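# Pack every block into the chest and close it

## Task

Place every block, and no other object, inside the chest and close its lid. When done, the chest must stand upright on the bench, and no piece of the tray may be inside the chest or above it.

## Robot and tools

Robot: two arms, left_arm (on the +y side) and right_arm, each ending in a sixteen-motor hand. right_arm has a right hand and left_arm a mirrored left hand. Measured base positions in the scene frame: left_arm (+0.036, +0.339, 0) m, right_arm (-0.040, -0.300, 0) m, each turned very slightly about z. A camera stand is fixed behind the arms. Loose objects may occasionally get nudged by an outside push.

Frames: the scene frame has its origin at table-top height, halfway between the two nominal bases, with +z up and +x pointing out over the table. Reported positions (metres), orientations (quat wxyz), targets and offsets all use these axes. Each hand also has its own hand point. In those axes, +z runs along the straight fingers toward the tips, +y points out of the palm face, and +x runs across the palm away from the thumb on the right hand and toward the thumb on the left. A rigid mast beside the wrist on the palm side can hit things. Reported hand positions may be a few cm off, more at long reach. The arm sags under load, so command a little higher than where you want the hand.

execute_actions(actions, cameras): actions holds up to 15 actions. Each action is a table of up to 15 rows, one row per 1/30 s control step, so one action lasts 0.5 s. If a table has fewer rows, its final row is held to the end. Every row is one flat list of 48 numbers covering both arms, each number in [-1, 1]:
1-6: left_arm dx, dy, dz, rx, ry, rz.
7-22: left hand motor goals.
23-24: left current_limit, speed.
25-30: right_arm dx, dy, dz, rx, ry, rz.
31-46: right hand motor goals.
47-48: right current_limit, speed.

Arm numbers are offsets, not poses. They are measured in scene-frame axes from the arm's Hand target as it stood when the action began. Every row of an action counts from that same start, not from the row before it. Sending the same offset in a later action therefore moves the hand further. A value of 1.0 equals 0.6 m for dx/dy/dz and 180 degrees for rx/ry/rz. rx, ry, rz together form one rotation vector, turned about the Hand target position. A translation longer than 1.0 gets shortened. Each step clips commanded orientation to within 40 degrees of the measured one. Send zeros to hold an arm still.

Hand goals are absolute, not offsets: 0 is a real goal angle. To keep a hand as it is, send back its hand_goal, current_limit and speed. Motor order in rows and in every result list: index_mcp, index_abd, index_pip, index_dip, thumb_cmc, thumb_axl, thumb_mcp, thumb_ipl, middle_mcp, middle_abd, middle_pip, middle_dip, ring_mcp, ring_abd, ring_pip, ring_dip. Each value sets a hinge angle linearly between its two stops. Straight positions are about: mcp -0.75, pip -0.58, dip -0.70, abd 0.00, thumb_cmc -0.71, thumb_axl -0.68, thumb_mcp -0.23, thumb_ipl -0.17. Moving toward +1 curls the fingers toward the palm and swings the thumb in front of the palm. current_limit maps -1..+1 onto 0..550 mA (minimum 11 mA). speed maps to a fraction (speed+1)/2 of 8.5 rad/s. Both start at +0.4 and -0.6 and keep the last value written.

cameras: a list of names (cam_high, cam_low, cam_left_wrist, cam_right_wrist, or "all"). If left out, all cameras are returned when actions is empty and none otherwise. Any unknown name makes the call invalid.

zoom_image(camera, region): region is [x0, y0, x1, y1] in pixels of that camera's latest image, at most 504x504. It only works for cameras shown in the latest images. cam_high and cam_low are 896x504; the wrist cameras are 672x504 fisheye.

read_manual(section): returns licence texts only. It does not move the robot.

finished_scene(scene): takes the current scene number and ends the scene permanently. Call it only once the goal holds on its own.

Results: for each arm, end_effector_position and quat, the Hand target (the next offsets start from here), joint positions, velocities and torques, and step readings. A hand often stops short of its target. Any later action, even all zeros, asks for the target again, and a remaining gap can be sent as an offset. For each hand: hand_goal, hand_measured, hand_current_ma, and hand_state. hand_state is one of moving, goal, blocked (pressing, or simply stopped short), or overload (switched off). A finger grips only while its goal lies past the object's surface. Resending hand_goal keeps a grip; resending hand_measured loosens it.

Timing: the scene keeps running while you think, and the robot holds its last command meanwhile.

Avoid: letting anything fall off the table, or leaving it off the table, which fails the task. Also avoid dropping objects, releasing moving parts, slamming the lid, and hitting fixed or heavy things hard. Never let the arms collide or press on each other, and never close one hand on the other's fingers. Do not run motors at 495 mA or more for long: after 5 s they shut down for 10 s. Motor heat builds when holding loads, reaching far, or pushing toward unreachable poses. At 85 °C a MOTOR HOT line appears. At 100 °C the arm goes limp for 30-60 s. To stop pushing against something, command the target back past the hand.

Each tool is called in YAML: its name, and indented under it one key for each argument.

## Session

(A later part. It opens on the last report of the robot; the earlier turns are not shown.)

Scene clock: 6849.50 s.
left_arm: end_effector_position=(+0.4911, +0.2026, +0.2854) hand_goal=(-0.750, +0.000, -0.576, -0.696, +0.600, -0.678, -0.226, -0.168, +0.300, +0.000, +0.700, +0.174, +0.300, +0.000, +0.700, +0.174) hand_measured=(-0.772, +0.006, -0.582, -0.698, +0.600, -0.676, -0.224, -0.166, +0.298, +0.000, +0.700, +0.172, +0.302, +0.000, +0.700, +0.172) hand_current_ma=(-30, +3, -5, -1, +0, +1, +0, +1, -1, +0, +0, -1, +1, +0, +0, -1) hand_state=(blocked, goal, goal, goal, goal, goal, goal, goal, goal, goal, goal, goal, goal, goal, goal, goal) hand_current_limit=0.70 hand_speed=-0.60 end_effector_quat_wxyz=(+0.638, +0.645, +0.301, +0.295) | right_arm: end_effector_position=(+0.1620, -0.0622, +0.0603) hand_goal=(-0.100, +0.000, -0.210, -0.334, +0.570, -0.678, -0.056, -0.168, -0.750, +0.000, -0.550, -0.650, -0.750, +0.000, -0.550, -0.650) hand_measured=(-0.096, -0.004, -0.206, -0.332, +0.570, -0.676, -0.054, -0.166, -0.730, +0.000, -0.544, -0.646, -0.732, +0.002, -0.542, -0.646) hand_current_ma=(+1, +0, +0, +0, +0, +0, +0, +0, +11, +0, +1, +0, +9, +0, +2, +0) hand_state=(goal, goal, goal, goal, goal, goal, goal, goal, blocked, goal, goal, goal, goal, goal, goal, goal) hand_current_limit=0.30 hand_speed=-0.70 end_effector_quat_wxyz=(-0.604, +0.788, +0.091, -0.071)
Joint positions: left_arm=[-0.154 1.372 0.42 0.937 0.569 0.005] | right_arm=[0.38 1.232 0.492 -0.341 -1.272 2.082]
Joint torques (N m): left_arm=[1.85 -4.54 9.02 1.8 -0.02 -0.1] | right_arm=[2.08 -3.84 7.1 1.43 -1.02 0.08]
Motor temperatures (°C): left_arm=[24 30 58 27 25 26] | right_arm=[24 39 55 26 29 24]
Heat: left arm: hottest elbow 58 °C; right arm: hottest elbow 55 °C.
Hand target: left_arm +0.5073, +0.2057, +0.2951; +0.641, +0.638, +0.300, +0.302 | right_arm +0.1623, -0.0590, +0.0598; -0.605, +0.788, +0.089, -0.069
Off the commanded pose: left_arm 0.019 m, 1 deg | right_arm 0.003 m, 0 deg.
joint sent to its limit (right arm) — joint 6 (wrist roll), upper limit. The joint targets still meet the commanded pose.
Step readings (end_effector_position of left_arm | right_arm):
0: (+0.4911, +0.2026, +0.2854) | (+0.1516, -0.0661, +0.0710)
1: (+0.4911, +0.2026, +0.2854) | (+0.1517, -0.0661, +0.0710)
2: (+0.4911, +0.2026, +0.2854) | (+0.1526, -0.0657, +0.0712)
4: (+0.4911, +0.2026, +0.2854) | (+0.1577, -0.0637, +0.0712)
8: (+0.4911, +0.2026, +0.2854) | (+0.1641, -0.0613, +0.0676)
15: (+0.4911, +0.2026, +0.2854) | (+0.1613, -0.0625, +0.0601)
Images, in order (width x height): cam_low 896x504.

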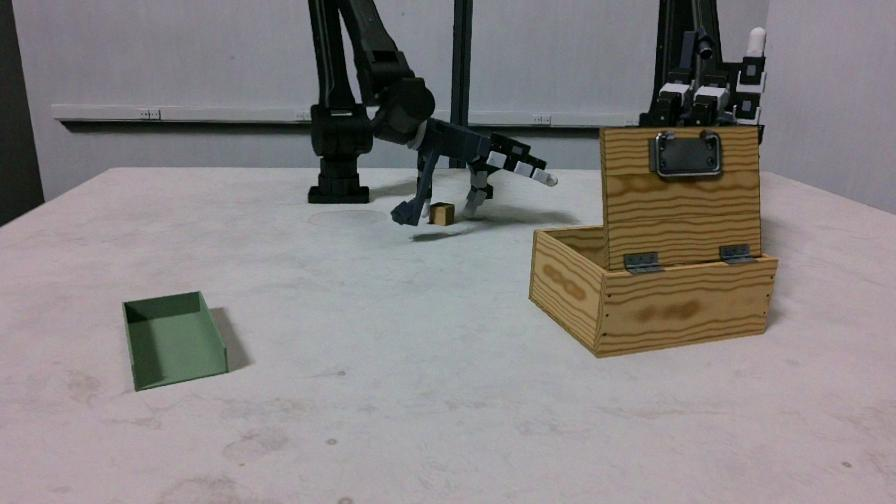

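execute_actions:
  actions:
    - [[0,0,0,0,0,0,-0.75,0,-0.576,-0.696,0.6,-0.678,-0.226,-0.168,0.3,0,0.7,0.174,0.3,0,0.7,0.174,0.7,-0.6,0,0,-0.01,0,0,0,-0.03,0,-0.21,-0.333,0.571,-0.678,-0.056,-0.168,-0.75,0,-0.55,-0.65,-0.75,0,-0.55,-0.65,0.3,-0.8]]
    - [[0,0,0,0,0,0,-0.75,0,-0.576,-0.696,0.6,-0.678,-0.226,-0.168,0.3,0,0.7,0.174,0.3,0,0.7,0.174,0.7,-0.6,0,0,0,0,0,0,0.15,0,-0.21,-0.333,0.571,-0.678,-0.056,-0.168,-0.75,0,-0.55,-0.65,-0.75,0,-0.55,-0.65,0.15,-0.82]]
  cameras: ["cam_low"]

zoom_image:
  camera: "cam_low"
  region: [390, 150, 510, 240]

Scene clock: 6865.60 s.
left_arm: end_effector_position=(+0.4911, +0.2026, +0.2854) hand_goal=(-0.750, +0.000, -0.576, -0.696, +0.600, -0.678, -0.226, -0.168, +0.300, +0.000, +0.700, +0.174, +0.300, +0.000, +0.700, +0.174) hand_measured=(-0.772, +0.006, -0.582, -0.698, +0.600, -0.676, -0.224, -0.166, +0.298, +0.000, +0.700, +0.172, +0.302, +0.000, +0.700, +0.172) hand_current_ma=(-30, +3, -5, -1, +0, +1, +0, +1, -1, +0, +0, -1, +1, +0, +0, -1) hand_state=(blocked, goal, goal, goal, goal, goal, goal, goal, goal, goal, goal, goal, goal, goal, goal, goal) hand_current_limit=0.70 hand_speed=-0.60 end_effector_quat_wxyz=(+0.638, +0.645, +0.301, +0.295) | right_arm: end_effector_position=(+0.1626, -0.0619, +0.0548) hand_goal=(+0.150, +0.000, -0.210, -0.334, +0.570, -0.678, -0.056, -0.168, -0.750, +0.000, -0.550, -0.650, -0.750, +0.000, -0.550, -0.650) hand_measured=(+0.110, -0.002, -0.220, -0.338, +0.570, -0.676, -0.062, -0.170, -0.730, +0.000, -0.544, -0.646, -0.732, +0.002, -0.542, -0.646) hand_current_ma=(-36, +0, -3, +0, +0, +0, -2, +0, +11, +0, +1, +0, +9, +0, +2, +0) hand_state=(blocked, goal, goal, goal, goal, goal, goal, goal, blocked, goal, goal, goal, goal, goal, goal, goal) hand_current_limit=0.15 hand_speed=-0.82 end_effector_quat_wxyz=(-0.604, +0.788, +0.092, -0.070)
Joint positions: left_arm=[-0.154 1.372 0.42 0.937 0.569 0.005] | right_arm=[0.38 1.249 0.486 -0.316 -1.272 2.082]
Joint torques (N m): left_arm=[1.85 -4.54 9.06 1.81 -0.02 -0.09] | right_arm=[2.02 -3.9 6.86 1.44 -1.01 0.08]
Motor temperatures (°C): left_arm=[24 30 58 27 25 26] | right_arm=[24 39 53 26 29 24]
Heat: left arm: hottest elbow 58 °C; right arm: hottest elbow 53 °C.
Hand target: left_arm +0.5073, +0.2057, +0.2951; +0.641, +0.638, +0.300, +0.302 | right_arm +0.1622, -0.0590, +0.0538; -0.605, +0.788, +0.089, -0.069
Off the commanded pose: left_arm 0.019 m, 1 deg | right_arm 0.003 m, 0 deg.
joint sent to its limit (right arm) — joint 6 (wrist roll), upper limit. The joint targets still meet the commanded pose.
Step readings (end_effector_position of left_arm | right_arm):
0: (+0.4911, +0.2026, +0.2854) | (+0.1620, -0.0622, +0.0603)
1: (+0.4911, +0.2026, +0.2854) | (+0.1620, -0.0622, +0.0602)
2: (+0.4911, +0.2026, +0.2854) | (+0.1624, -0.0620, +0.0602)
4: (+0.4911, +0.2026, +0.2854) | (+0.1633, -0.0617, +0.0594)
8: (+0.4911, +0.2026, +0.2854) | (+0.1629, -0.0618, +0.0562)
15: (+0.4911, +0.2026, +0.2854) | (+0.1625, -0.0620, +0.0548)
16: (+0.4911, +0.2026, +0.2854) | (+0.1625, -0.0620, +0.0548)
17: (+0.4911, +0.2026, +0.2854) | (+0.1625, -0.0620, +0.0548)
19: (+0.4911, +0.2026, +0.2854) | (+0.1626, -0.0620, +0.0548)
23: (+0.4911, +0.2026, +0.2854) | (+0.1626, -0.0619, +0.0548)
30: (+0.4911, +0.2026, +0.2854) | (+0.1626, -0.0619, +0.0548)
Images, in order (width x height): cam_low 896x504.

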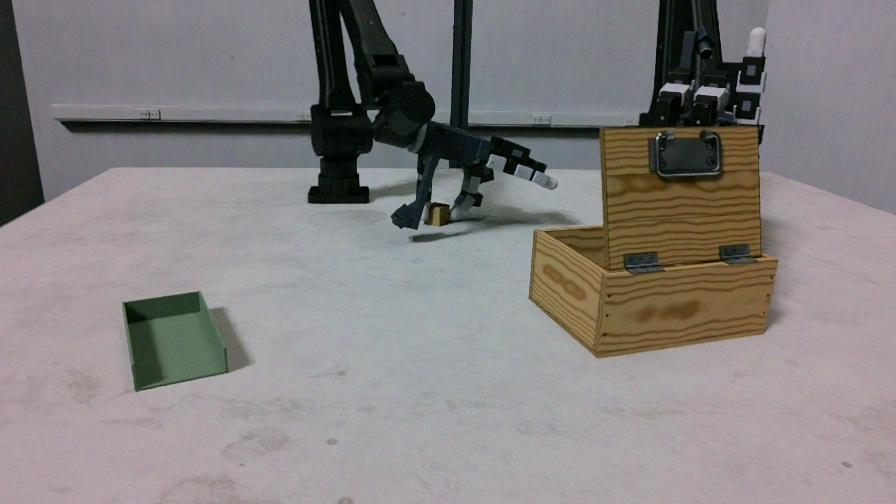

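Scaled by 4.200.

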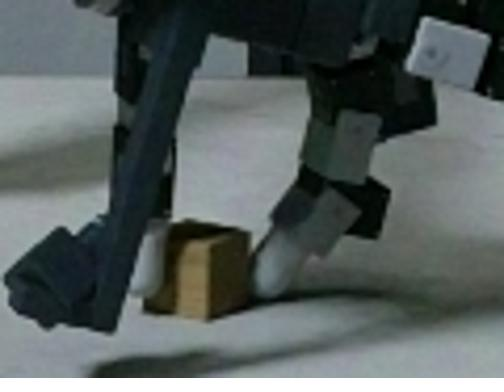

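execute_actions:
  actions:
    - [[0,0,0,0,0,0,-0.75,0,-0.576,-0.696,0.6,-0.678,-0.226,-0.168,0.3,0,0.7,0.174,0.3,0,0.7,0.174,0.7,-0.6,0,0,0,0,0,0,0.22,0,-0.19,-0.31,0.571,-0.678,-0.03,-0.15,-0.75,0,-0.55,-0.65,-0.75,0,-0.55,-0.65,0.3,-0.85]]
    - [[0,0,0,0,0,0,-0.75,0,-0.576,-0.696,0.6,-0.678,-0.226,-0.168,0.3,0,0.7,0.174,0.3,0,0.7,0.174,0.7,-0.6,0,0,0,0,0,0,0.27,0,-0.19,-0.31,0.571,-0.678,-0.02,-0.14,-0.75,0,-0.55,-0.65,-0.75,0,-0.55,-0.65,0.35,-0.85]]
  cameras: ["cam_low"]

zoom_image:
  camera: "cam_low"
  region: [390, 150, 510, 240]

Scene clock: 6879.97 s.
left_arm: end_effector_position=(+0.4911, +0.2026, +0.2854) hand_goal=(-0.750, +0.000, -0.576, -0.696, +0.600, -0.678, -0.226, -0.168, +0.300, +0.000, +0.700, +0.174, +0.300, +0.000, +0.700, +0.174) hand_measured=(-0.772, +0.006, -0.582, -0.698, +0.600, -0.676, -0.224, -0.166, +0.298, +0.000, +0.700, +0.172, +0.302, +0.000, +0.700, +0.172) hand_current_ma=(-30, +3, -5, -1, +0, +1, +0, +1, -1, +0, +0, -1, +1, +0, +0, -1) hand_state=(blocked, goal, goal, goal, goal, goal, goal, goal, goal, goal, goal, goal, goal, goal, goal, goal) hand_current_limit=0.70 hand_speed=-0.60 end_effector_quat_wxyz=(+0.638, +0.645, +0.301, +0.295) | right_arm: end_effector_position=(+0.1626, -0.0619, +0.0548) hand_goal=(+0.270, +0.000, -0.190, -0.310, +0.570, -0.678, -0.020, -0.140, -0.750, +0.000, -0.550, -0.650, -0.750, +0.000, -0.550, -0.650) hand_measured=(+0.126, -0.002, -0.232, -0.334, +0.570, -0.678, -0.062, -0.168, -0.730, +0.000, -0.544, -0.646, -0.732, +0.002, -0.542, -0.646) hand_current_ma=(-371, +0, -36, -15, +0, +0, -59, -31, +11, +0, +1, +0, +9, +0, +2, +0) hand_state=(blocked, goal, blocked, blocked, goal, goal, blocked, blocked, blocked, goal, goal, goal, goal, goal, goal, goal) hand_current_limit=0.35 hand_speed=-0.85 end_effector_quat_wxyz=(-0.604, +0.788, +0.092, -0.070)
Joint positions: left_arm=[-0.154 1.372 0.42 0.937 0.569 0.005] | right_arm=[0.38 1.249 0.486 -0.316 -1.272 2.082]
Joint torques (N m): left_arm=[1.67 -4.42 9.05 1.83 0 -0.08] | right_arm=[2.14 -3.96 6.86 1.43 -1.01 0.08]
Motor temperatures (°C): left_arm=[24 30 58 27 25 26] | right_arm=[24 39 52 26 29 24]
Heat: left arm: hottest elbow 58 °C; right arm: hottest elbow 52 °C.
Hand target: left_arm +0.5073, +0.2057, +0.2951; +0.641, +0.638, +0.300, +0.302 | right_arm +0.1622, -0.0590, +0.0538; -0.605, +0.788, +0.089, -0.069
Off the commanded pose: left_arm 0.019 m, 1 deg | right_arm 0.003 m, 0 deg.
joint sent to its limit (right arm) — joint 6 (wrist roll), upper limit. The joint targets still meet the commanded pose.
Step readings (end_effector_position of left_arm | right_arm):
0: (+0.4911, +0.2026, +0.2854) | (+0.1626, -0.0619, +0.0548)
1: (+0.4911, +0.2026, +0.2854) | (+0.1626, -0.0619, +0.0548)
2: (+0.4911, +0.2026, +0.2854) | (+0.1626, -0.0619, +0.0548)
4: (+0.4911, +0.2026, +0.2854) | (+0.1626, -0.0619, +0.0548)
8: (+0.4911, +0.2026, +0.2854) | (+0.1626, -0.0619, +0.0548)
15: (+0.4911, +0.2026, +0.2854) | (+0.1626, -0.0619, +0.0548)
16: (+0.4911, +0.2026, +0.2854) | (+0.1626, -0.0619, +0.0548)
17: (+0.4911, +0.2026, +0.2854) | (+0.1626, -0.0619, +0.0548)
19: (+0.4911, +0.2026, +0.2854) | (+0.1626, -0.0619, +0.0548)
23: (+0.4911, +0.2026, +0.2854) | (+0.1626, -0.0619, +0.0548)
30: (+0.4911, +0.2026, +0.2854) | (+0.1626, -0.0619, +0.0548)
Images, in order (width x height): cam_low 896x504.

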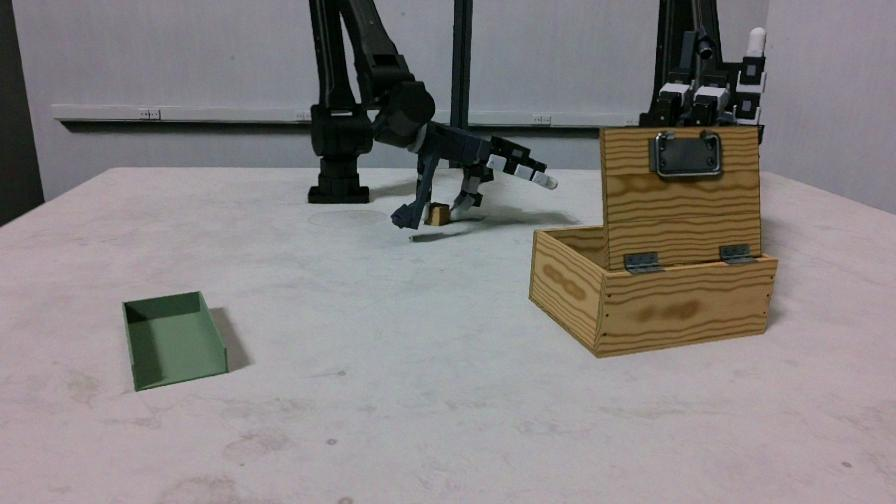

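Scaled by 4.200.

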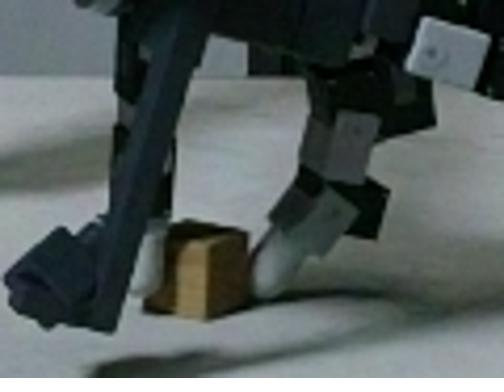

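execute_actions:
  actions:
    - [[0,0,0,0,0,0,-0.75,0,-0.576,-0.696,0.6,-0.678,-0.226,-0.168,0.3,0,0.7,0.174,0.3,0,0.7,0.174,0.7,-0.6,0,0,0.03,0,0,0,0.27,0,-0.19,-0.31,0.571,-0.678,-0.02,-0.14,-0.75,0,-0.55,-0.65,-0.75,0,-0.55,-0.65,0.35,-0.85]]
    - [[0,0,0,0,0,0,-0.75,0,-0.576,-0.696,0.6,-0.678,-0.226,-0.168,0.3,0,0.7,0.174,0.3,0,0.7,0.174,0.7,-0.6,0,0,0.04,0,0,0,0.27,0,-0.19,-0.31,0.571,-0.678,-0.02,-0.14,-0.75,0,-0.55,-0.65,-0.75,0,-0.55,-0.65,0.35,-0.85]]
  cameras: ["cam_low", "cam_right_wrist"]

zoom_image:
  camera: "cam_low"
  region: [390, 130, 510, 240]

Scene clock: 6899.47 s.
left_arm: end_effector_position=(+0.4911, +0.2026, +0.2854) hand_goal=(-0.750, +0.000, -0.576, -0.696, +0.600, -0.678, -0.226, -0.168, +0.300, +0.000, +0.700, +0.174, +0.300, +0.000, +0.700, +0.174) hand_measured=(-0.772, +0.006, -0.582, -0.698, +0.600, -0.676, -0.224, -0.166, +0.298, +0.000, +0.700, +0.172, +0.302, +0.000, +0.700, +0.172) hand_current_ma=(-30, +3, -5, -1, +0, +1, +0, +1, -1, +0, +0, -1, +1, +0, +0, -1) hand_state=(blocked, goal, goal, goal, goal, goal, goal, goal, goal, goal, goal, goal, goal, goal, goal, goal) hand_current_limit=0.70 hand_speed=-0.60 end_effector_quat_wxyz=(+0.638, +0.645, +0.301, +0.295) | right_arm: end_effector_position=(+0.1476, -0.0679, +0.0775) hand_goal=(+0.270, +0.000, -0.190, -0.310, +0.570, -0.678, -0.020, -0.140, -0.750, +0.000, -0.550, -0.650, -0.750, +0.000, -0.550, -0.650) hand_measured=(+0.128, -0.002, -0.234, -0.334, +0.570, -0.678, -0.062, -0.168, -0.730, +0.000, -0.544, -0.646, -0.732, +0.002, -0.542, -0.646) hand_current_ma=(-371, +0, -42, -15, +0, +0, -59, -31, +11, +0, +1, +0, +9, +0, +2, +0) hand_state=(blocked, goal, blocked, blocked, goal, goal, blocked, blocked, blocked, goal, goal, goal, goal, goal, goal, goal) hand_current_limit=0.35 hand_speed=-0.85 end_effector_quat_wxyz=(-0.600, +0.791, +0.080, -0.086)
Joint positions: left_arm=[-0.154 1.372 0.42 0.937 0.569 0.005] | right_arm=[0.38 1.158 0.5 -0.462 -1.272 2.082]
Joint torques (N m): left_arm=[1.67 -4.66 9.05 1.85 -0.02 -0.08] | right_arm=[2.02 -4.6 11.21 0.62 -1.07 0.08]
Motor temperatures (°C): left_arm=[24 30 58 27 25 26] | right_arm=[24 39 51 26 29 24]
Heat: left arm: hottest elbow 58 °C; right arm: hottest elbow 51 °C.
Hand target: left_arm +0.5073, +0.2057, +0.2951; +0.641, +0.638, +0.300, +0.302 | right_arm +0.1622, -0.0590, +0.0958; -0.605, +0.788, +0.089, -0.069
Off the commanded pose: left_arm 0.019 m, 1 deg | right_arm 0.025 m, 2 deg.
joint sent to its limit (right arm) — joint 6 (wrist roll), upper limit. The joint targets still meet the commanded pose.
Step readings (end_effector_position of left_arm | right_arm):
0: (+0.4911, +0.2026, +0.2854) | (+0.1626, -0.0619, +0.0548)
1: (+0.4911, +0.2026, +0.2854) | (+0.1626, -0.0619, +0.0548)
2: (+0.4911, +0.2026, +0.2854) | (+0.1624, -0.0620, +0.0548)
4: (+0.4911, +0.2026, +0.2854) | (+0.1605, -0.0628, +0.0550)
8: (+0.4911, +0.2026, +0.2854) | (+0.1568, -0.0642, +0.0579)
15: (+0.4911, +0.2026, +0.2854) | (+0.1556, -0.0647, +0.0605)
16: (+0.4911, +0.2026, +0.2854) | (+0.1554, -0.0648, +0.0605)
17: (+0.4911, +0.2026, +0.2854) | (+0.1539, -0.0654, +0.0608)
19: (+0.4911, +0.2026, +0.2854) | (+0.1499, -0.0670, +0.0629)
23: (+0.4911, +0.2026, +0.2854) | (+0.1464, -0.0683, +0.0713)
30: (+0.4911, +0.2026, +0.2854) | (+0.1482, -0.0676, +0.0776)
camera_calibration:
cam_right_wrist: T_world_to_cam=[[-0.765908, -0.333478, -0.549707, 0.171033], [-0.230932, -0.655239, 0.719258, -0.114872], [-0.600046, 0.67783, 0.424842, 0.220653], [0, 0, 0, 1]] pos_world=[0.23687, -0.167798, 0.0828978]
Images, in order (width x height): cam_low 896x504, cam_right_wrist 672x504.

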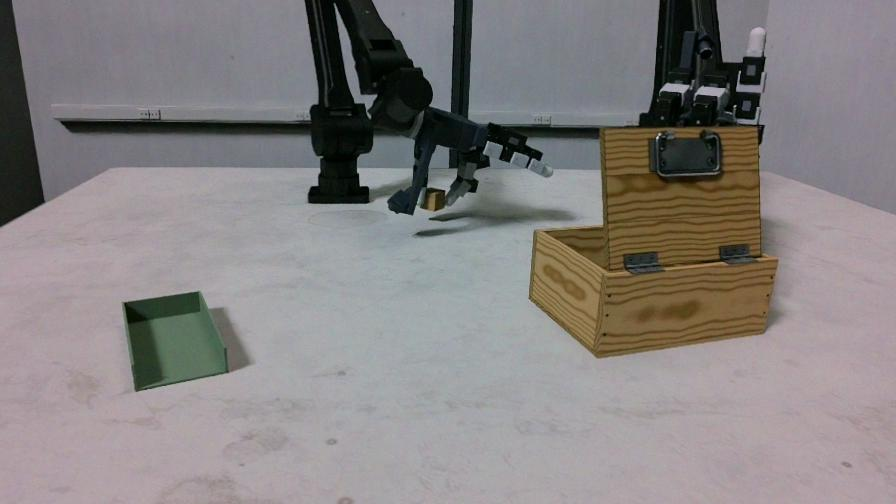

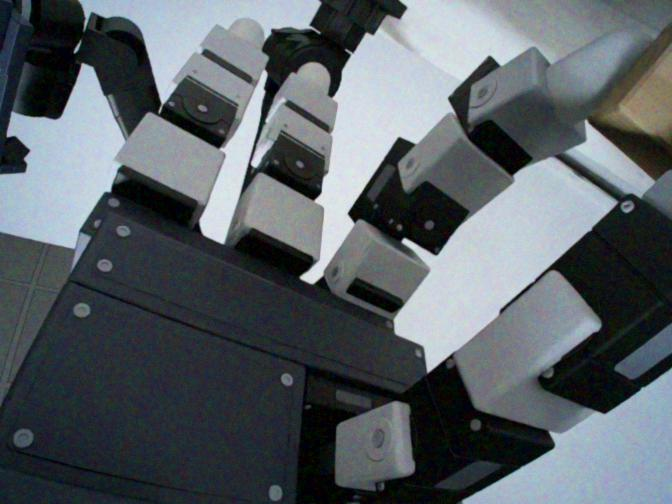

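Scaled by 4.200.

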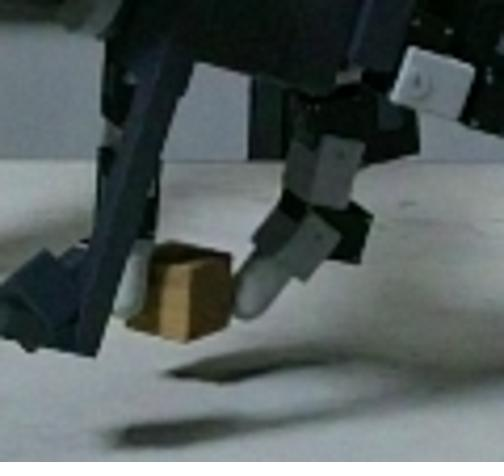

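execute_actions:
  actions:
    - [[0,0,0,0,0,0,-0.75,0,-0.576,-0.696,0.6,-0.678,-0.226,-0.168,0.3,0,0.7,0.174,0.3,0,0.7,0.174,0.7,-0.6,0.03,0,0.12,0,0,0,0.27,0,-0.19,-0.31,0.571,-0.678,-0.02,-0.14,-0.75,0,0.5,0.2,-0.75,0,0.5,0.2,0.35,-0.75]]
    - [[0,0,0,0,0,0,-0.75,0,-0.576,-0.696,0.6,-0.678,-0.226,-0.168,0.3,0,0.7,0.174,0.3,0,0.7,0.174,0.7,-0.6,0.08,0.01,0.12,0.0087,-0.0356,-0.0029,0.27,0,-0.19,-0.31,0.571,-0.678,-0.02,-0.14,-0.75,0,0.5,0.2,-0.75,0,0.5,0.2,0.35,-0.75]]
    - [[0,0,0,0,0,0,-0.75,0,-0.576,-0.696,0.6,-0.678,-0.226,-0.168,0.3,0,0.7,0.174,0.3,0,0.7,0.174,0.7,-0.6,0.12,0.03,0.1,0.0087,-0.0356,-0.0029,0.27,0,-0.19,-0.31,0.571,-0.678,-0.02,-0.14,0.3,0,0.5,0.2,0.3,0,0.5,0.2,0.35,-0.7]]
    - [[0,0,0,0,0,0,-0.75,0,-0.576,-0.696,0.6,-0.678,-0.226,-0.168,0.3,0,0.7,0.174,0.3,0,0.7,0.174,0.7,-0.6,0.13,0.04,0.05,0.0087,-0.0356,-0.0029,0.27,0,-0.19,-0.31,0.571,-0.678,-0.02,-0.14,0.3,0,0.5,0.2,0.3,0,0.5,0.2,0.35,-0.7]]
  cameras: ["cam_low", "cam_high"]

Scene clock: 6972.83 s.
left_arm: end_effector_position=(+0.4911, +0.2026, +0.2854) hand_goal=(-0.750, +0.000, -0.576, -0.696, +0.600, -0.678, -0.226, -0.168, +0.300, +0.000, +0.700, +0.174, +0.300, +0.000, +0.700, +0.174) hand_measured=(-0.772, +0.006, -0.582, -0.698, +0.600, -0.676, -0.224, -0.166, +0.298, +0.000, +0.700, +0.172, +0.302, +0.000, +0.700, +0.172) hand_current_ma=(-30, +3, -5, -1, +0, +1, +0, +1, -1, +0, +0, -1, +1, +0, +0, -1) hand_state=(blocked, goal, goal, goal, goal, goal, goal, goal, goal, goal, goal, goal, goal, goal, goal, goal) hand_current_limit=0.70 hand_speed=-0.60 end_effector_quat_wxyz=(+0.638, +0.645, +0.301, +0.295) | right_arm: end_effector_position=(+0.3614, -0.0164, +0.3044) hand_goal=(+0.270, +0.000, -0.190, -0.310, +0.570, -0.678, -0.020, -0.140, +0.300, +0.000, +0.500, +0.200, +0.300, +0.000, +0.500, +0.200) hand_measured=(+0.128, -0.002, -0.236, -0.334, +0.566, -0.680, -0.062, -0.168, +0.296, +0.000, +0.496, +0.196, +0.296, +0.002, +0.496, +0.196) hand_current_ma=(-371, +0, -43, -15, -1, +0, -59, -31, -1, +0, +0, +0, -1, +0, -1, +0) hand_state=(blocked, goal, blocked, blocked, goal, goal, blocked, blocked, goal, goal, goal, goal, goal, goal, goal, goal) hand_current_limit=0.35 hand_speed=-0.70 end_effector_quat_wxyz=(-0.613, +0.773, +0.159, +0.048)
Joint positions: left_arm=[-0.154 1.372 0.42 0.937 0.569 0.005] | right_arm=[0.323 1.373 1.31 -0.855 -1.257 1.968]
Joint torques (N m): left_arm=[1.32 -4.48 9.01 1.81 -0.02 -0.08] | right_arm=[1.26 -9.05 14.31 1.44 -0.81 -0.18]
Motor temperatures (°C): left_arm=[24 30 58 27 25 26] | right_arm=[24 38 59 26 29 24]
Heat: left arm: hottest elbow 58 °C; right arm: hottest elbow 59 °C.
Hand target: left_arm +0.5073, +0.2057, +0.2951; +0.641, +0.638, +0.300, +0.302 | right_arm +0.3782, -0.0110, +0.3299; -0.614, +0.764, +0.181, +0.076
Off the commanded pose: left_arm 0.019 m, 1 deg | right_arm 0.031 m, 4 deg.
Step readings (end_effector_position of left_arm | right_arm):
0: (+0.4911, +0.2026, +0.2854) | (+0.1476, -0.0679, +0.0775)
1: (+0.4911, +0.2026, +0.2854) | (+0.1477, -0.0678, +0.0780)
2: (+0.4911, +0.2026, +0.2854) | (+0.1469, -0.0681, +0.0800)
4: (+0.4911, +0.2026, +0.2854) | (+0.1470, -0.0679, +0.0912)
8: (+0.4911, +0.2026, +0.2854) | (+0.1608, -0.0621, +0.1276)
15: (+0.4911, +0.2026, +0.2854) | (+0.1659, -0.0602, +0.1517)
16: (+0.4911, +0.2026, +0.2854) | (+0.1649, -0.0608, +0.1516)
17: (+0.4911, +0.2026, +0.2854) | (+0.1652, -0.0615, +0.1530)
19: (+0.4911, +0.2026, +0.2854) | (+0.1708, -0.0614, +0.1634)
23: (+0.4911, +0.2026, +0.2854) | (+0.1976, -0.0569, +0.2022)
30: (+0.4911, +0.2026, +0.2854) | (+0.2115, -0.0554, +0.2262)
31: (+0.4911, +0.2026, +0.2854) | (+0.2115, -0.0555, +0.2253)
32: (+0.4911, +0.2026, +0.2854) | (+0.2133, -0.0554, +0.2255)
34: (+0.4911, +0.2026, +0.2854) | (+0.2256, -0.0524, +0.2332)
38: (+0.4911, +0.2026, +0.2854) | (+0.2651, -0.0445, +0.2655)
45: (+0.4911, +0.2026, +0.2854) | (+0.2851, -0.0399, +0.2839)
46: (+0.4911, +0.2026, +0.2854) | (+0.2858, -0.0397, +0.2828)
47: (+0.4911, +0.2026, +0.2854) | (+0.2883, -0.0389, +0.2824)
49: (+0.4911, +0.2026, +0.2854) | (+0.3023, -0.0345, +0.2860)
53: (+0.4911, +0.2026, +0.2854) | (+0.3408, -0.0227, +0.2989)
60: (+0.4911, +0.2026, +0.2854) | (+0.3593, -0.0170, +0.3022)
Images, in order (width x height): cam_high 896x504, cam_low 896x504.

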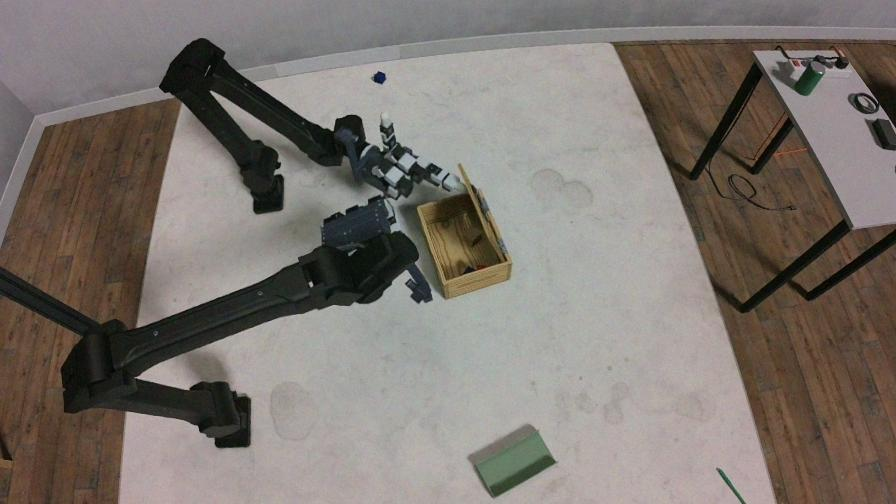

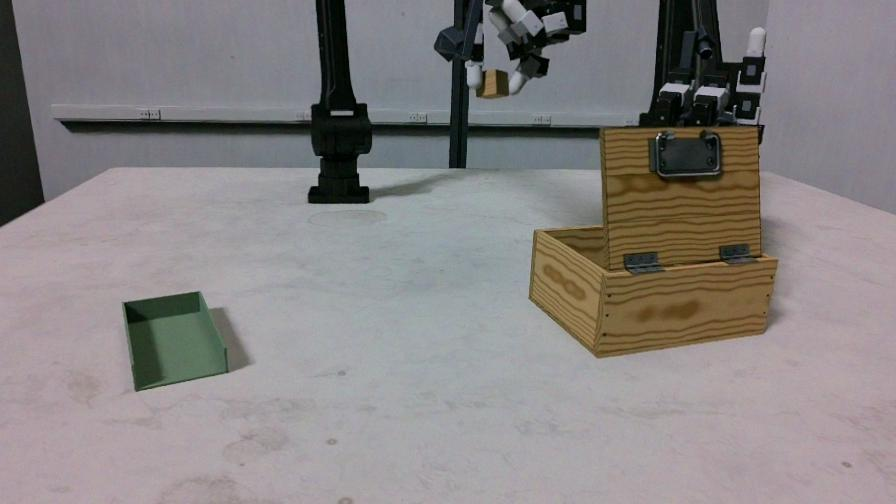

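execute_actions:
  actions:
    - [[0,0,0,0,0,0,-0.75,0,-0.576,-0.696,0.6,-0.678,-0.226,-0.168,0.3,0,0.7,0.174,0.3,0,0.7,0.174,0.7,-0.6,0.103,0.06,0,0.0087,-0.0356,-0.0029,0.27,0,-0.19,-0.31,0.571,-0.678,-0.02,-0.14,0.3,0,0.5,0.2,0.3,0,0.5,0.2,0.35,-0.7]]
    - [[0,0,0,0,0,0,-0.75,0,-0.576,-0.696,0.6,-0.678,-0.226,-0.168,0.3,0,0.7,0.174,0.3,0,0.7,0.174,0.7,-0.6,0.103,0.07,-0.02,0.0087,-0.0356,-0.0029,0.27,0,-0.19,-0.31,0.571,-0.678,-0.02,-0.14,0.3,0,0.5,0.2,0.3,0,0.5,0.2,0.35,-0.7]]
    - [[0,0,0,0,0,0,-0.75,0,-0.576,-0.696,0.6,-0.678,-0.226,-0.168,0.3,0,0.7,0.174,0.3,0,0.7,0.174,0.7,-0.6,0,0.035,-0.08,0,0,0,0.27,0,-0.19,-0.31,0.571,-0.678,-0.02,-0.14,0.3,0,0.5,0.2,0.3,0,0.5,0.2,0.35,-0.7]]
  cameras: ["cam_low", "cam_high"]

zoom_image:
  camera: "cam_high"
  region: [370, 140, 550, 310]

Scene clock: 6999.73 s.
left_arm: end_effector_position=(+0.4911, +0.2026, +0.2854) hand_goal=(-0.750, +0.000, -0.576, -0.696, +0.600, -0.678, -0.226, -0.168, +0.300, +0.000, +0.700, +0.174, +0.300, +0.000, +0.700, +0.174) hand_measured=(-0.772, +0.006, -0.582, -0.698, +0.600, -0.676, -0.224, -0.166, +0.298, +0.000, +0.700, +0.172, +0.302, +0.000, +0.700, +0.172) hand_current_ma=(-30, +3, -5, -1, +0, +1, +0, +1, -1, +0, +0, -1, +1, +0, +0, -1) hand_state=(blocked, goal, goal, goal, goal, goal, goal, goal, goal, goal, goal, goal, goal, goal, goal, goal) hand_current_limit=0.70 hand_speed=-0.60 end_effector_quat_wxyz=(+0.638, +0.645, +0.301, +0.295) | right_arm: end_effector_position=(+0.5007, +0.0833, +0.2651) hand_goal=(+0.270, +0.000, -0.190, -0.310, +0.570, -0.678, -0.020, -0.140, +0.300, +0.000, +0.500, +0.200, +0.300, +0.000, +0.500, +0.200) hand_measured=(+0.130, -0.002, -0.236, -0.334, +0.562, -0.680, -0.062, -0.168, +0.296, +0.000, +0.496, +0.196, +0.296, +0.002, +0.496, +0.196) hand_current_ma=(-371, +0, -43, -15, -2, +0, -59, -31, +0, +0, +0, +0, +0, +0, -1, +0) hand_state=(blocked, goal, blocked, blocked, goal, goal, blocked, blocked, goal, goal, goal, goal, goal, goal, goal, goal) hand_current_limit=0.35 hand_speed=-0.70 end_effector_quat_wxyz=(-0.607, +0.740, +0.237, +0.166)
Joint positions: left_arm=[-0.154 1.372 0.42 0.937 0.569 0.005] | right_arm=[0.42 1.68 1.471 -0.316 -1.145 2.078]
Joint torques (N m): left_arm=[1.73 -4.6 9.01 1.78 -0.01 -0.08] | right_arm=[1.9 -14.39 9.96 2.19 -0.53 -0.06]
Motor temperatures (°C): left_arm=[24 30 58 27 25 26] | right_arm=[24 39 59 26 29 24]
Heat: left arm: hottest elbow 58 °C; right arm: hottest elbow 59 °C.
Hand target: left_arm +0.5073, +0.2057, +0.2951; +0.641, +0.638, +0.300, +0.302 | right_arm +0.5019, +0.0879, +0.2698; -0.610, +0.736, +0.239, +0.171
Off the commanded pose: left_arm 0.019 m, 1 deg | right_arm 0.007 m, 1 deg.
joint sent to its limit (right arm) — joint 6 (wrist roll), upper limit. The joint targets still meet the commanded pose.
Step readings (end_effector_position of left_arm | right_arm):
0: (+0.4911, +0.2026, +0.2854) | (+0.3614, -0.0164, +0.3044)
1: (+0.4911, +0.2026, +0.2854) | (+0.3618, -0.0163, +0.3043)
2: (+0.4911, +0.2026, +0.2854) | (+0.3649, -0.0157, +0.3046)
4: (+0.4911, +0.2026, +0.2854) | (+0.3809, -0.0107, +0.3075)
8: (+0.4911, +0.2026, +0.2854) | (+0.4153, +0.0029, +0.3102)
15: (+0.4911, +0.2026, +0.2854) | (+0.4286, +0.0126, +0.2943)
16: (+0.4911, +0.2026, +0.2854) | (+0.4292, +0.0132, +0.2935)
17: (+0.4911, +0.2026, +0.2854) | (+0.4318, +0.0150, +0.2937)
19: (+0.4911, +0.2026, +0.2854) | (+0.4465, +0.0228, +0.2972)
23: (+0.4911, +0.2026, +0.2854) | (+0.4763, +0.0428, +0.3005)
30: (+0.4911, +0.2026, +0.2854) | (+0.4883, +0.0553, +0.2790)
31: (+0.4911, +0.2026, +0.2854) | (+0.4890, +0.0555, +0.2776)
32: (+0.4911, +0.2026, +0.2854) | (+0.4908, +0.0568, +0.2773)
34: (+0.4911, +0.2026, +0.2854) | (+0.4983, +0.0609, +0.2784)
38: (+0.4911, +0.2026, +0.2854) | (+0.5040, +0.0728, +0.2781)
45: (+0.4911, +0.2026, +0.2854) | (+0.5002, +0.0831, +0.2665)
Images, in order (width x height): cam_high 896x504, cam_low 896x504.

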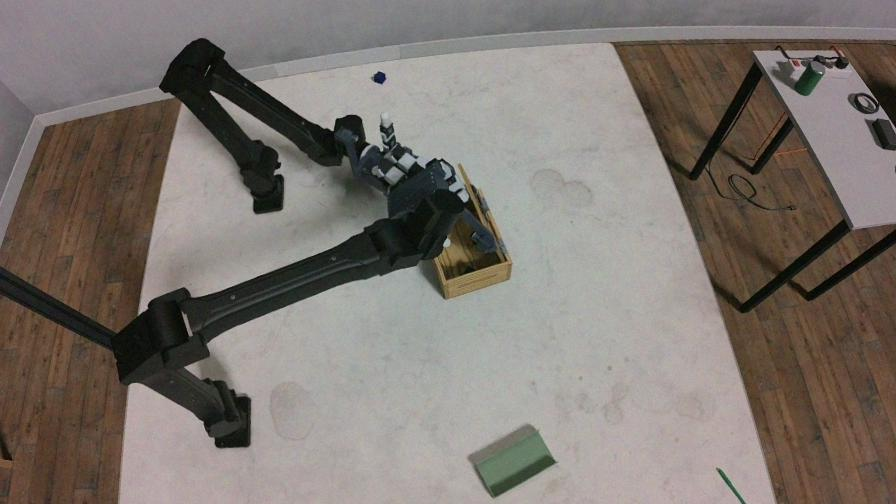

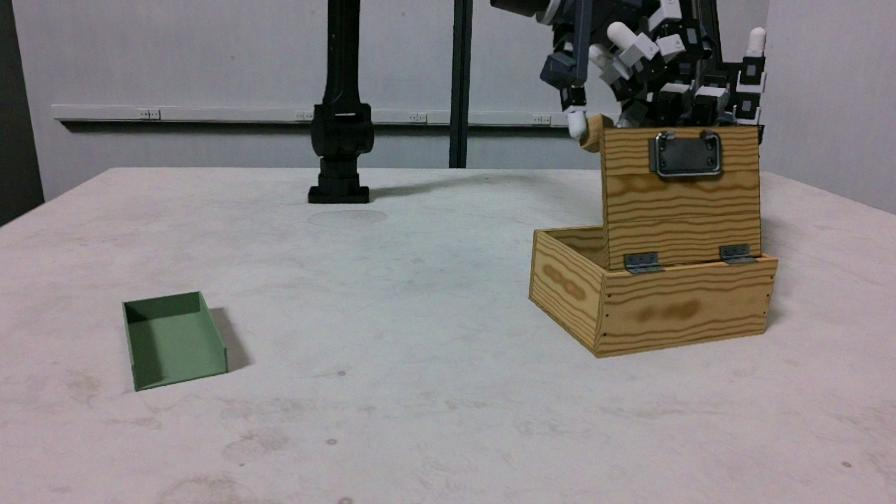

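Scaled by 2.800.

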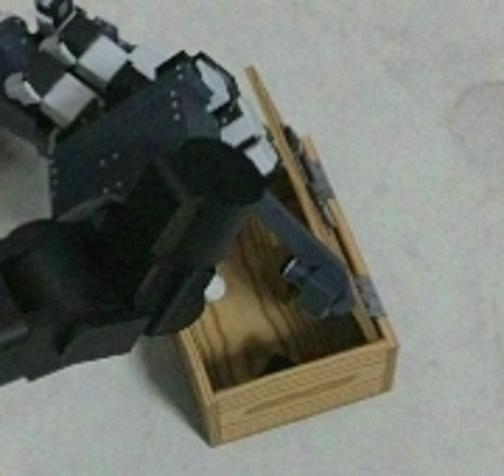

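execute_actions:
  actions:
    - [[0,0,0,0,0,0,-0.75,0,-0.576,-0.696,0.6,-0.678,-0.226,-0.168,0.3,0,0.7,0.174,0.3,0,0.7,0.174,0.7,-0.6,0,0,-0.085,0,0,0,0.27,0,-0.19,-0.31,0.571,-0.678,-0.02,-0.14,0.3,0,0.5,0.2,0.3,0,0.5,0.2,0.35,-0.7]]
    - [[0,0,0,0,0,0,-0.75,0,-0.576,-0.696,0.6,-0.678,-0.226,-0.168,0.3,0,0.7,0.174,0.3,0,0.7,0.174,0.7,-0.6,0,0,-0.085,0,0,0,0.27,0,-0.19,-0.31,0.571,-0.678,-0.02,-0.14,0.3,0,0.5,0.2,0.3,0,0.5,0.2,0.35,-0.7]]
    - [[0,0,0,0,0,0,-0.75,0,-0.576,-0.696,0.6,-0.678,-0.226,-0.168,0.3,0,0.7,0.174,0.3,0,0.7,0.174,0.7,-0.6,0.033,0.008,-0.005,0,0,0,0.27,0,-0.19,-0.31,0.571,-0.678,-0.02,-0.14,0.3,0,0.5,0.2,0.3,0,0.5,0.2,0.35,-0.7]]
  cameras: ["cam_low", "cam_high"]

zoom_image:
  camera: "cam_high"
  region: [370, 140, 550, 310]

zoom_image:
  camera: "cam_low"
  region: [520, 100, 720, 280]

Scene clock: 7016.97 s.
left_arm: end_effector_position=(+0.4911, +0.2026, +0.2854) hand_goal=(-0.750, +0.000, -0.576, -0.696, +0.600, -0.678, -0.226, -0.168, +0.300, +0.000, +0.700, +0.174, +0.300, +0.000, +0.700, +0.174) hand_measured=(-0.772, +0.006, -0.582, -0.698, +0.600, -0.676, -0.224, -0.166, +0.298, +0.000, +0.700, +0.172, +0.302, +0.000, +0.700, +0.172) hand_current_ma=(-30, +3, -5, -1, +0, +1, +0, +1, -1, +0, +0, -1, +1, +0, +0, -1) hand_state=(blocked, goal, goal, goal, goal, goal, goal, goal, goal, goal, goal, goal, goal, goal, goal, goal) hand_current_limit=0.70 hand_speed=-0.60 end_effector_quat_wxyz=(+0.638, +0.645, +0.301, +0.295) | right_arm: end_effector_position=(+0.5061, +0.0857, +0.1460) hand_goal=(+0.270, +0.000, -0.190, -0.310, +0.570, -0.678, -0.020, -0.140, +0.300, +0.000, +0.500, +0.200, +0.300, +0.000, +0.500, +0.200) hand_measured=(+0.166, +0.000, -0.234, -0.334, +0.586, -0.676, -0.056, -0.164, +0.296, +0.000, +0.496, +0.196, +0.296, +0.002, +0.496, +0.196) hand_current_ma=(-214, +0, -41, -13, +7, +0, -45, -23, +0, +0, +0, +0, +0, +0, -1, +0) hand_state=(blocked, goal, blocked, blocked, goal, goal, blocked, blocked, goal, goal, goal, goal, goal, goal, goal, goal) hand_current_limit=0.35 hand_speed=-0.70 end_effector_quat_wxyz=(-0.606, +0.745, +0.231, +0.156)
Joint positions: left_arm=[-0.154 1.372 0.42 0.937 0.569 0.005] | right_arm=[0.42 1.807 1.322 -0.065 -1.145 2.079]
Joint torques (N m): left_arm=[1.73 -4.31 9.07 1.81 0 -0.08] | right_arm=[1.26 -14.74 12.74 1.83 -0.73 -0.06]
Motor temperatures (°C): left_arm=[24 30 58 27 25 26] | right_arm=[24 39 59 27 28 24]
Heat: left arm: hottest elbow 58 °C; right arm: hottest elbow 59 °C.
Hand target: left_arm +0.5073, +0.2057, +0.2951; +0.641, +0.638, +0.300, +0.302 | right_arm +0.5217, +0.0927, +0.1648; -0.610, +0.736, +0.239, +0.171
Off the commanded pose: left_arm 0.019 m, 1 deg | right_arm 0.025 m, 2 deg.
Step readings (end_effector_position of left_arm | right_arm):
0: (+0.4911, +0.2026, +0.2854) | (+0.5007, +0.0833, +0.2651)
1: (+0.4911, +0.2026, +0.2854) | (+0.5007, +0.0833, +0.2650)
2: (+0.4911, +0.2026, +0.2854) | (+0.5011, +0.0835, +0.2631)
4: (+0.4911, +0.2026, +0.2854) | (+0.5011, +0.0835, +0.2574)
8: (+0.4911, +0.2026, +0.2854) | (+0.4975, +0.0819, +0.2304)
15: (+0.4911, +0.2026, +0.2854) | (+0.4993, +0.0825, +0.2034)
16: (+0.4911, +0.2026, +0.2854) | (+0.4995, +0.0826, +0.2034)
17: (+0.4911, +0.2026, +0.2854) | (+0.5002, +0.0829, +0.2027)
19: (+0.4911, +0.2026, +0.2854) | (+0.5012, +0.0834, +0.2005)
23: (+0.4911, +0.2026, +0.2854) | (+0.4991, +0.0825, +0.1823)
30: (+0.4911, +0.2026, +0.2854) | (+0.4999, +0.0827, +0.1588)
31: (+0.4911, +0.2026, +0.2854) | (+0.5001, +0.0828, +0.1590)
32: (+0.4911, +0.2026, +0.2854) | (+0.5002, +0.0829, +0.1588)
34: (+0.4911, +0.2026, +0.2854) | (+0.5001, +0.0829, +0.1570)
38: (+0.4911, +0.2026, +0.2854) | (+0.5035, +0.0846, +0.1532)
45: (+0.4911, +0.2026, +0.2854) | (+0.5057, +0.0855, +0.1452)
Images, in order (width x height): cam_high 896x504, cam_low 896x504.

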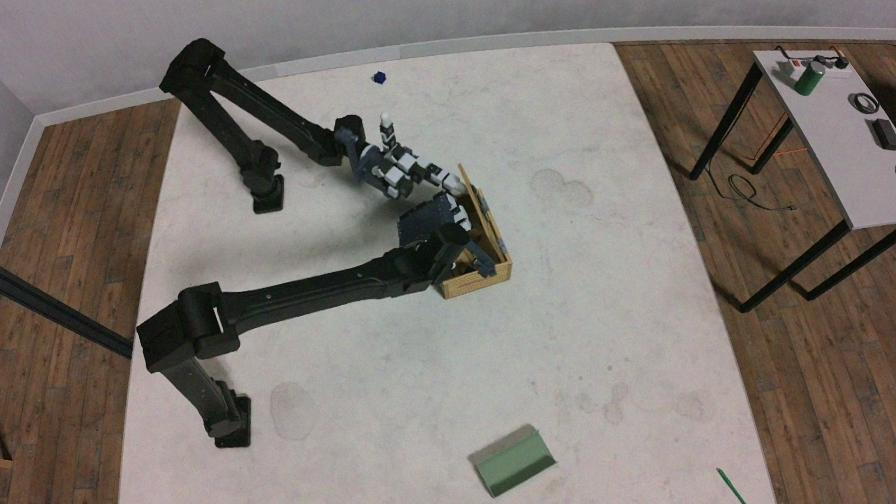

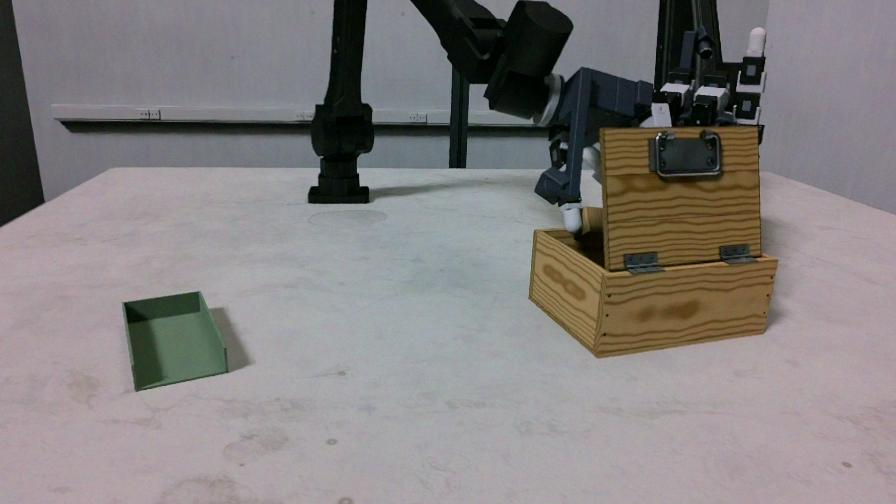

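Scaled by 2.800.

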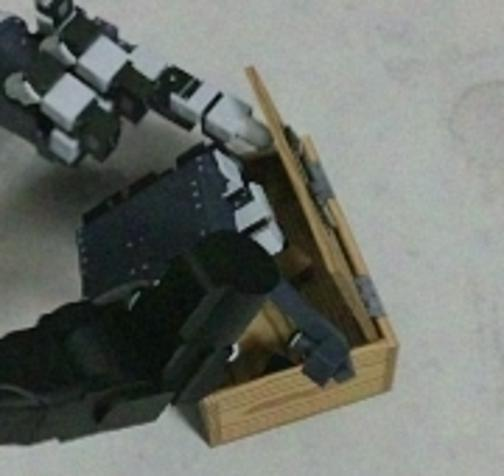

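Scaled by 2.520.

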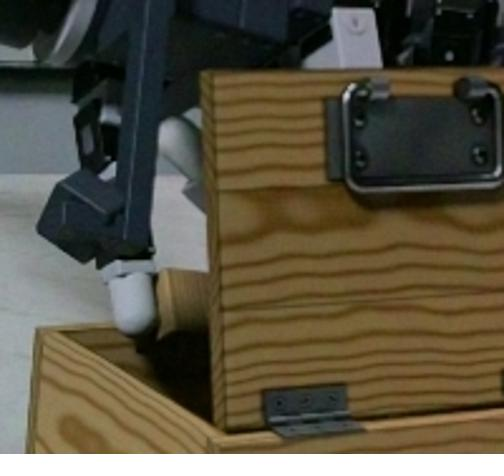

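execute_actions:
  actions:
    - [[0,0,0,0,0,0,-0.75,0,-0.576,-0.696,0.6,-0.678,-0.226,-0.168,0.3,0,0.7,0.174,0.3,0,0.7,0.174,0.7,-0.6,0,0,0.035,0,0,0,0.29,0,-0.19,-0.31,0.571,-0.678,-0.02,-0.14,0.3,0,0.5,0.2,0.3,0,0.5,0.2,0.35,-0.8]]
    - [[0,0,0,0,0,0,-0.75,0,-0.576,-0.696,0.6,-0.678,-0.226,-0.168,0.3,0,0.7,0.174,0.3,0,0.7,0.174,0.7,-0.6,0.02,0.006,0.01,0,0,0,0.29,0,-0.19,-0.31,0.571,-0.678,-0.02,-0.14,0.3,0,0.5,0.2,0.3,0,0.5,0.2,0.35,-0.8]]
  cameras: ["cam_low", "cam_high"]

zoom_image:
  camera: "cam_high"
  region: [370, 140, 550, 310]

zoom_image:
  camera: "cam_low"
  region: [520, 100, 720, 280]

Scene clock: 7036.73 s.
left_arm: end_effector_position=(+0.4911, +0.2026, +0.2854) hand_goal=(-0.750, +0.000, -0.576, -0.696, +0.600, -0.678, -0.226, -0.168, +0.300, +0.000, +0.700, +0.174, +0.300, +0.000, +0.700, +0.174) hand_measured=(-0.772, +0.006, -0.582, -0.698, +0.600, -0.676, -0.224, -0.166, +0.298, +0.000, +0.700, +0.172, +0.302, +0.000, +0.700, +0.172) hand_current_ma=(-30, +3, -5, -1, +0, +1, +0, +1, -1, +0, +0, -1, +1, +0, +0, -1) hand_state=(blocked, goal, goal, goal, goal, goal, goal, goal, goal, goal, goal, goal, goal, goal, goal, goal) hand_current_limit=0.70 hand_speed=-0.60 end_effector_quat_wxyz=(+0.638, +0.645, +0.301, +0.295) | right_arm: end_effector_position=(+0.5173, +0.0910, +0.1678) hand_goal=(+0.290, +0.000, -0.190, -0.310, +0.570, -0.678, -0.020, -0.140, +0.300, +0.000, +0.500, +0.200, +0.300, +0.000, +0.500, +0.200) hand_measured=(+0.168, -0.012, -0.234, -0.334, +0.586, -0.676, -0.056, -0.164, +0.296, +0.000, +0.496, +0.196, +0.296, +0.002, +0.496, +0.196) hand_current_ma=(-283, -3, -41, -13, +7, +0, -45, -23, +0, +0, +0, +0, +0, +0, -1, +0) hand_state=(blocked, goal, blocked, blocked, goal, goal, blocked, blocked, goal, goal, goal, goal, goal, goal, goal, goal) hand_current_limit=0.35 hand_speed=-0.80 end_effector_quat_wxyz=(-0.607, +0.744, +0.232, +0.156)
Joint positions: left_arm=[-0.154 1.372 0.42 0.937 0.569 0.005] | right_arm=[0.42 1.812 1.391 -0.128 -1.148 2.08]
Joint torques (N m): left_arm=[1.73 -4.54 8.96 1.83 -0.04 -0.09] | right_arm=[1.08 -15.27 13.75 1.33 -0.71 -0.08]
Motor temperatures (°C): left_arm=[24 30 58 27 25 26] | right_arm=[24 40 58 27 28 24]
Heat: left arm: hottest elbow 58 °C; right arm: hottest elbow 58 °C.
Hand target: left_arm +0.5073, +0.2057, +0.2951; +0.641, +0.638, +0.300, +0.302 | right_arm +0.5337, +0.0963, +0.1917; -0.610, +0.736, +0.239, +0.171
Off the commanded pose: left_arm 0.019 m, 1 deg | right_arm 0.029 m, 2 deg.
Step readings (end_effector_position of left_arm | right_arm):
0: (+0.4911, +0.2026, +0.2854) | (+0.5061, +0.0857, +0.1460)
1: (+0.4911, +0.2026, +0.2854) | (+0.5061, +0.0857, +0.1460)
2: (+0.4911, +0.2026, +0.2854) | (+0.5063, +0.0858, +0.1463)
4: (+0.4911, +0.2026, +0.2854) | (+0.5066, +0.0859, +0.1473)
8: (+0.4911, +0.2026, +0.2854) | (+0.5067, +0.0860, +0.1489)
15: (+0.4911, +0.2026, +0.2854) | (+0.5064, +0.0859, +0.1492)
16: (+0.4911, +0.2026, +0.2854) | (+0.5065, +0.0859, +0.1494)
17: (+0.4911, +0.2026, +0.2854) | (+0.5067, +0.0860, +0.1501)
19: (+0.4911, +0.2026, +0.2854) | (+0.5078, +0.0866, +0.1530)
23: (+0.4911, +0.2026, +0.2854) | (+0.5142, +0.0896, +0.1643)
30: (+0.4911, +0.2026, +0.2854) | (+0.5177, +0.0912, +0.1710)
Images, in order (width x height): cam_high 896x504, cam_low 896x504.

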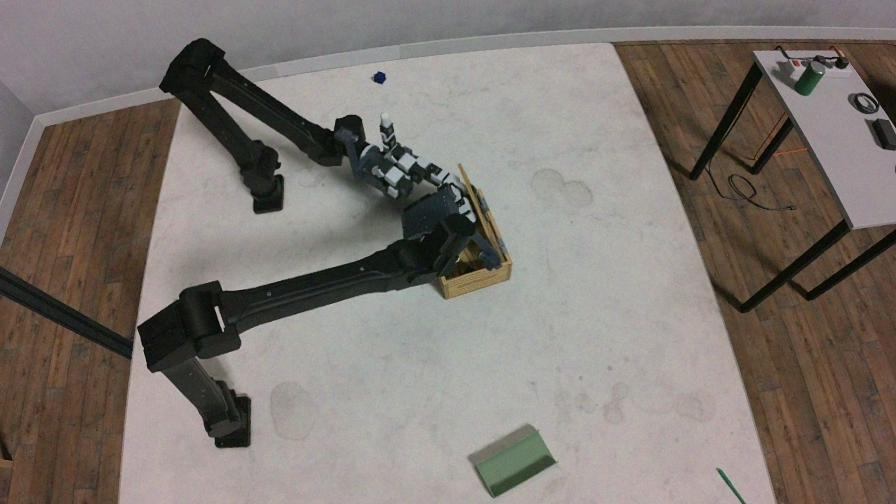

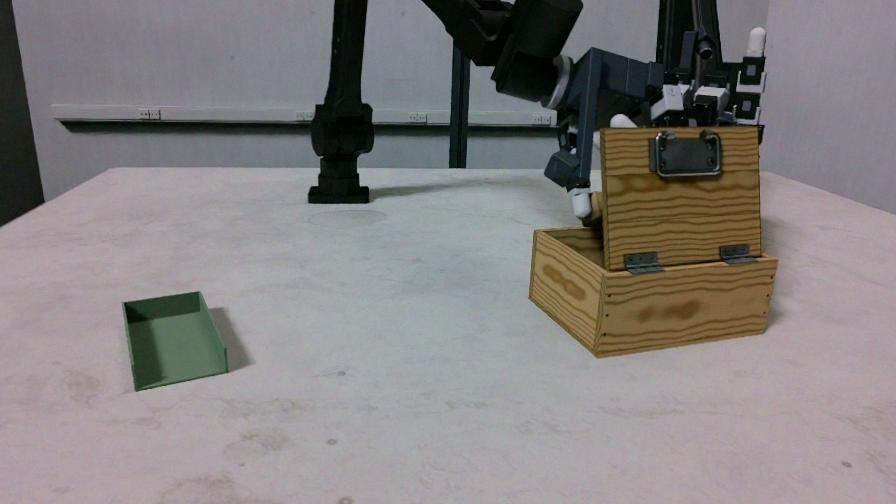

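Scaled by 2.800.

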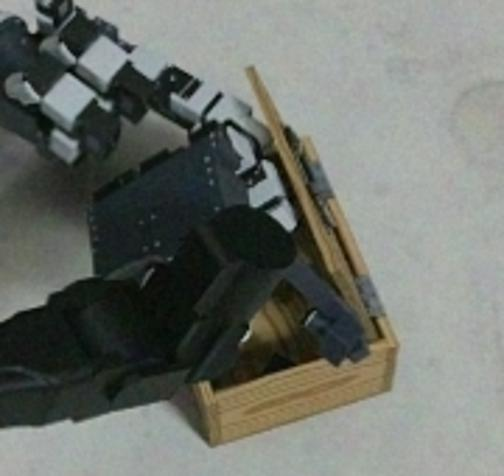

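Scaled by 2.520.

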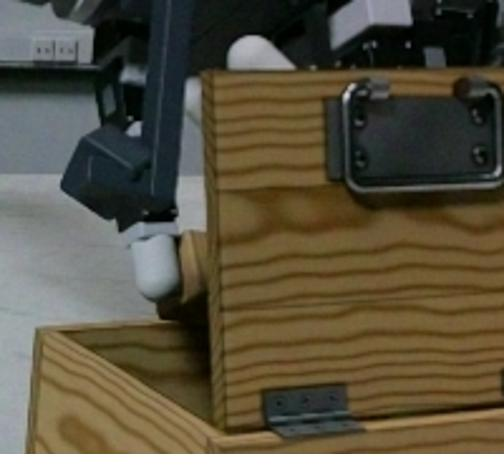

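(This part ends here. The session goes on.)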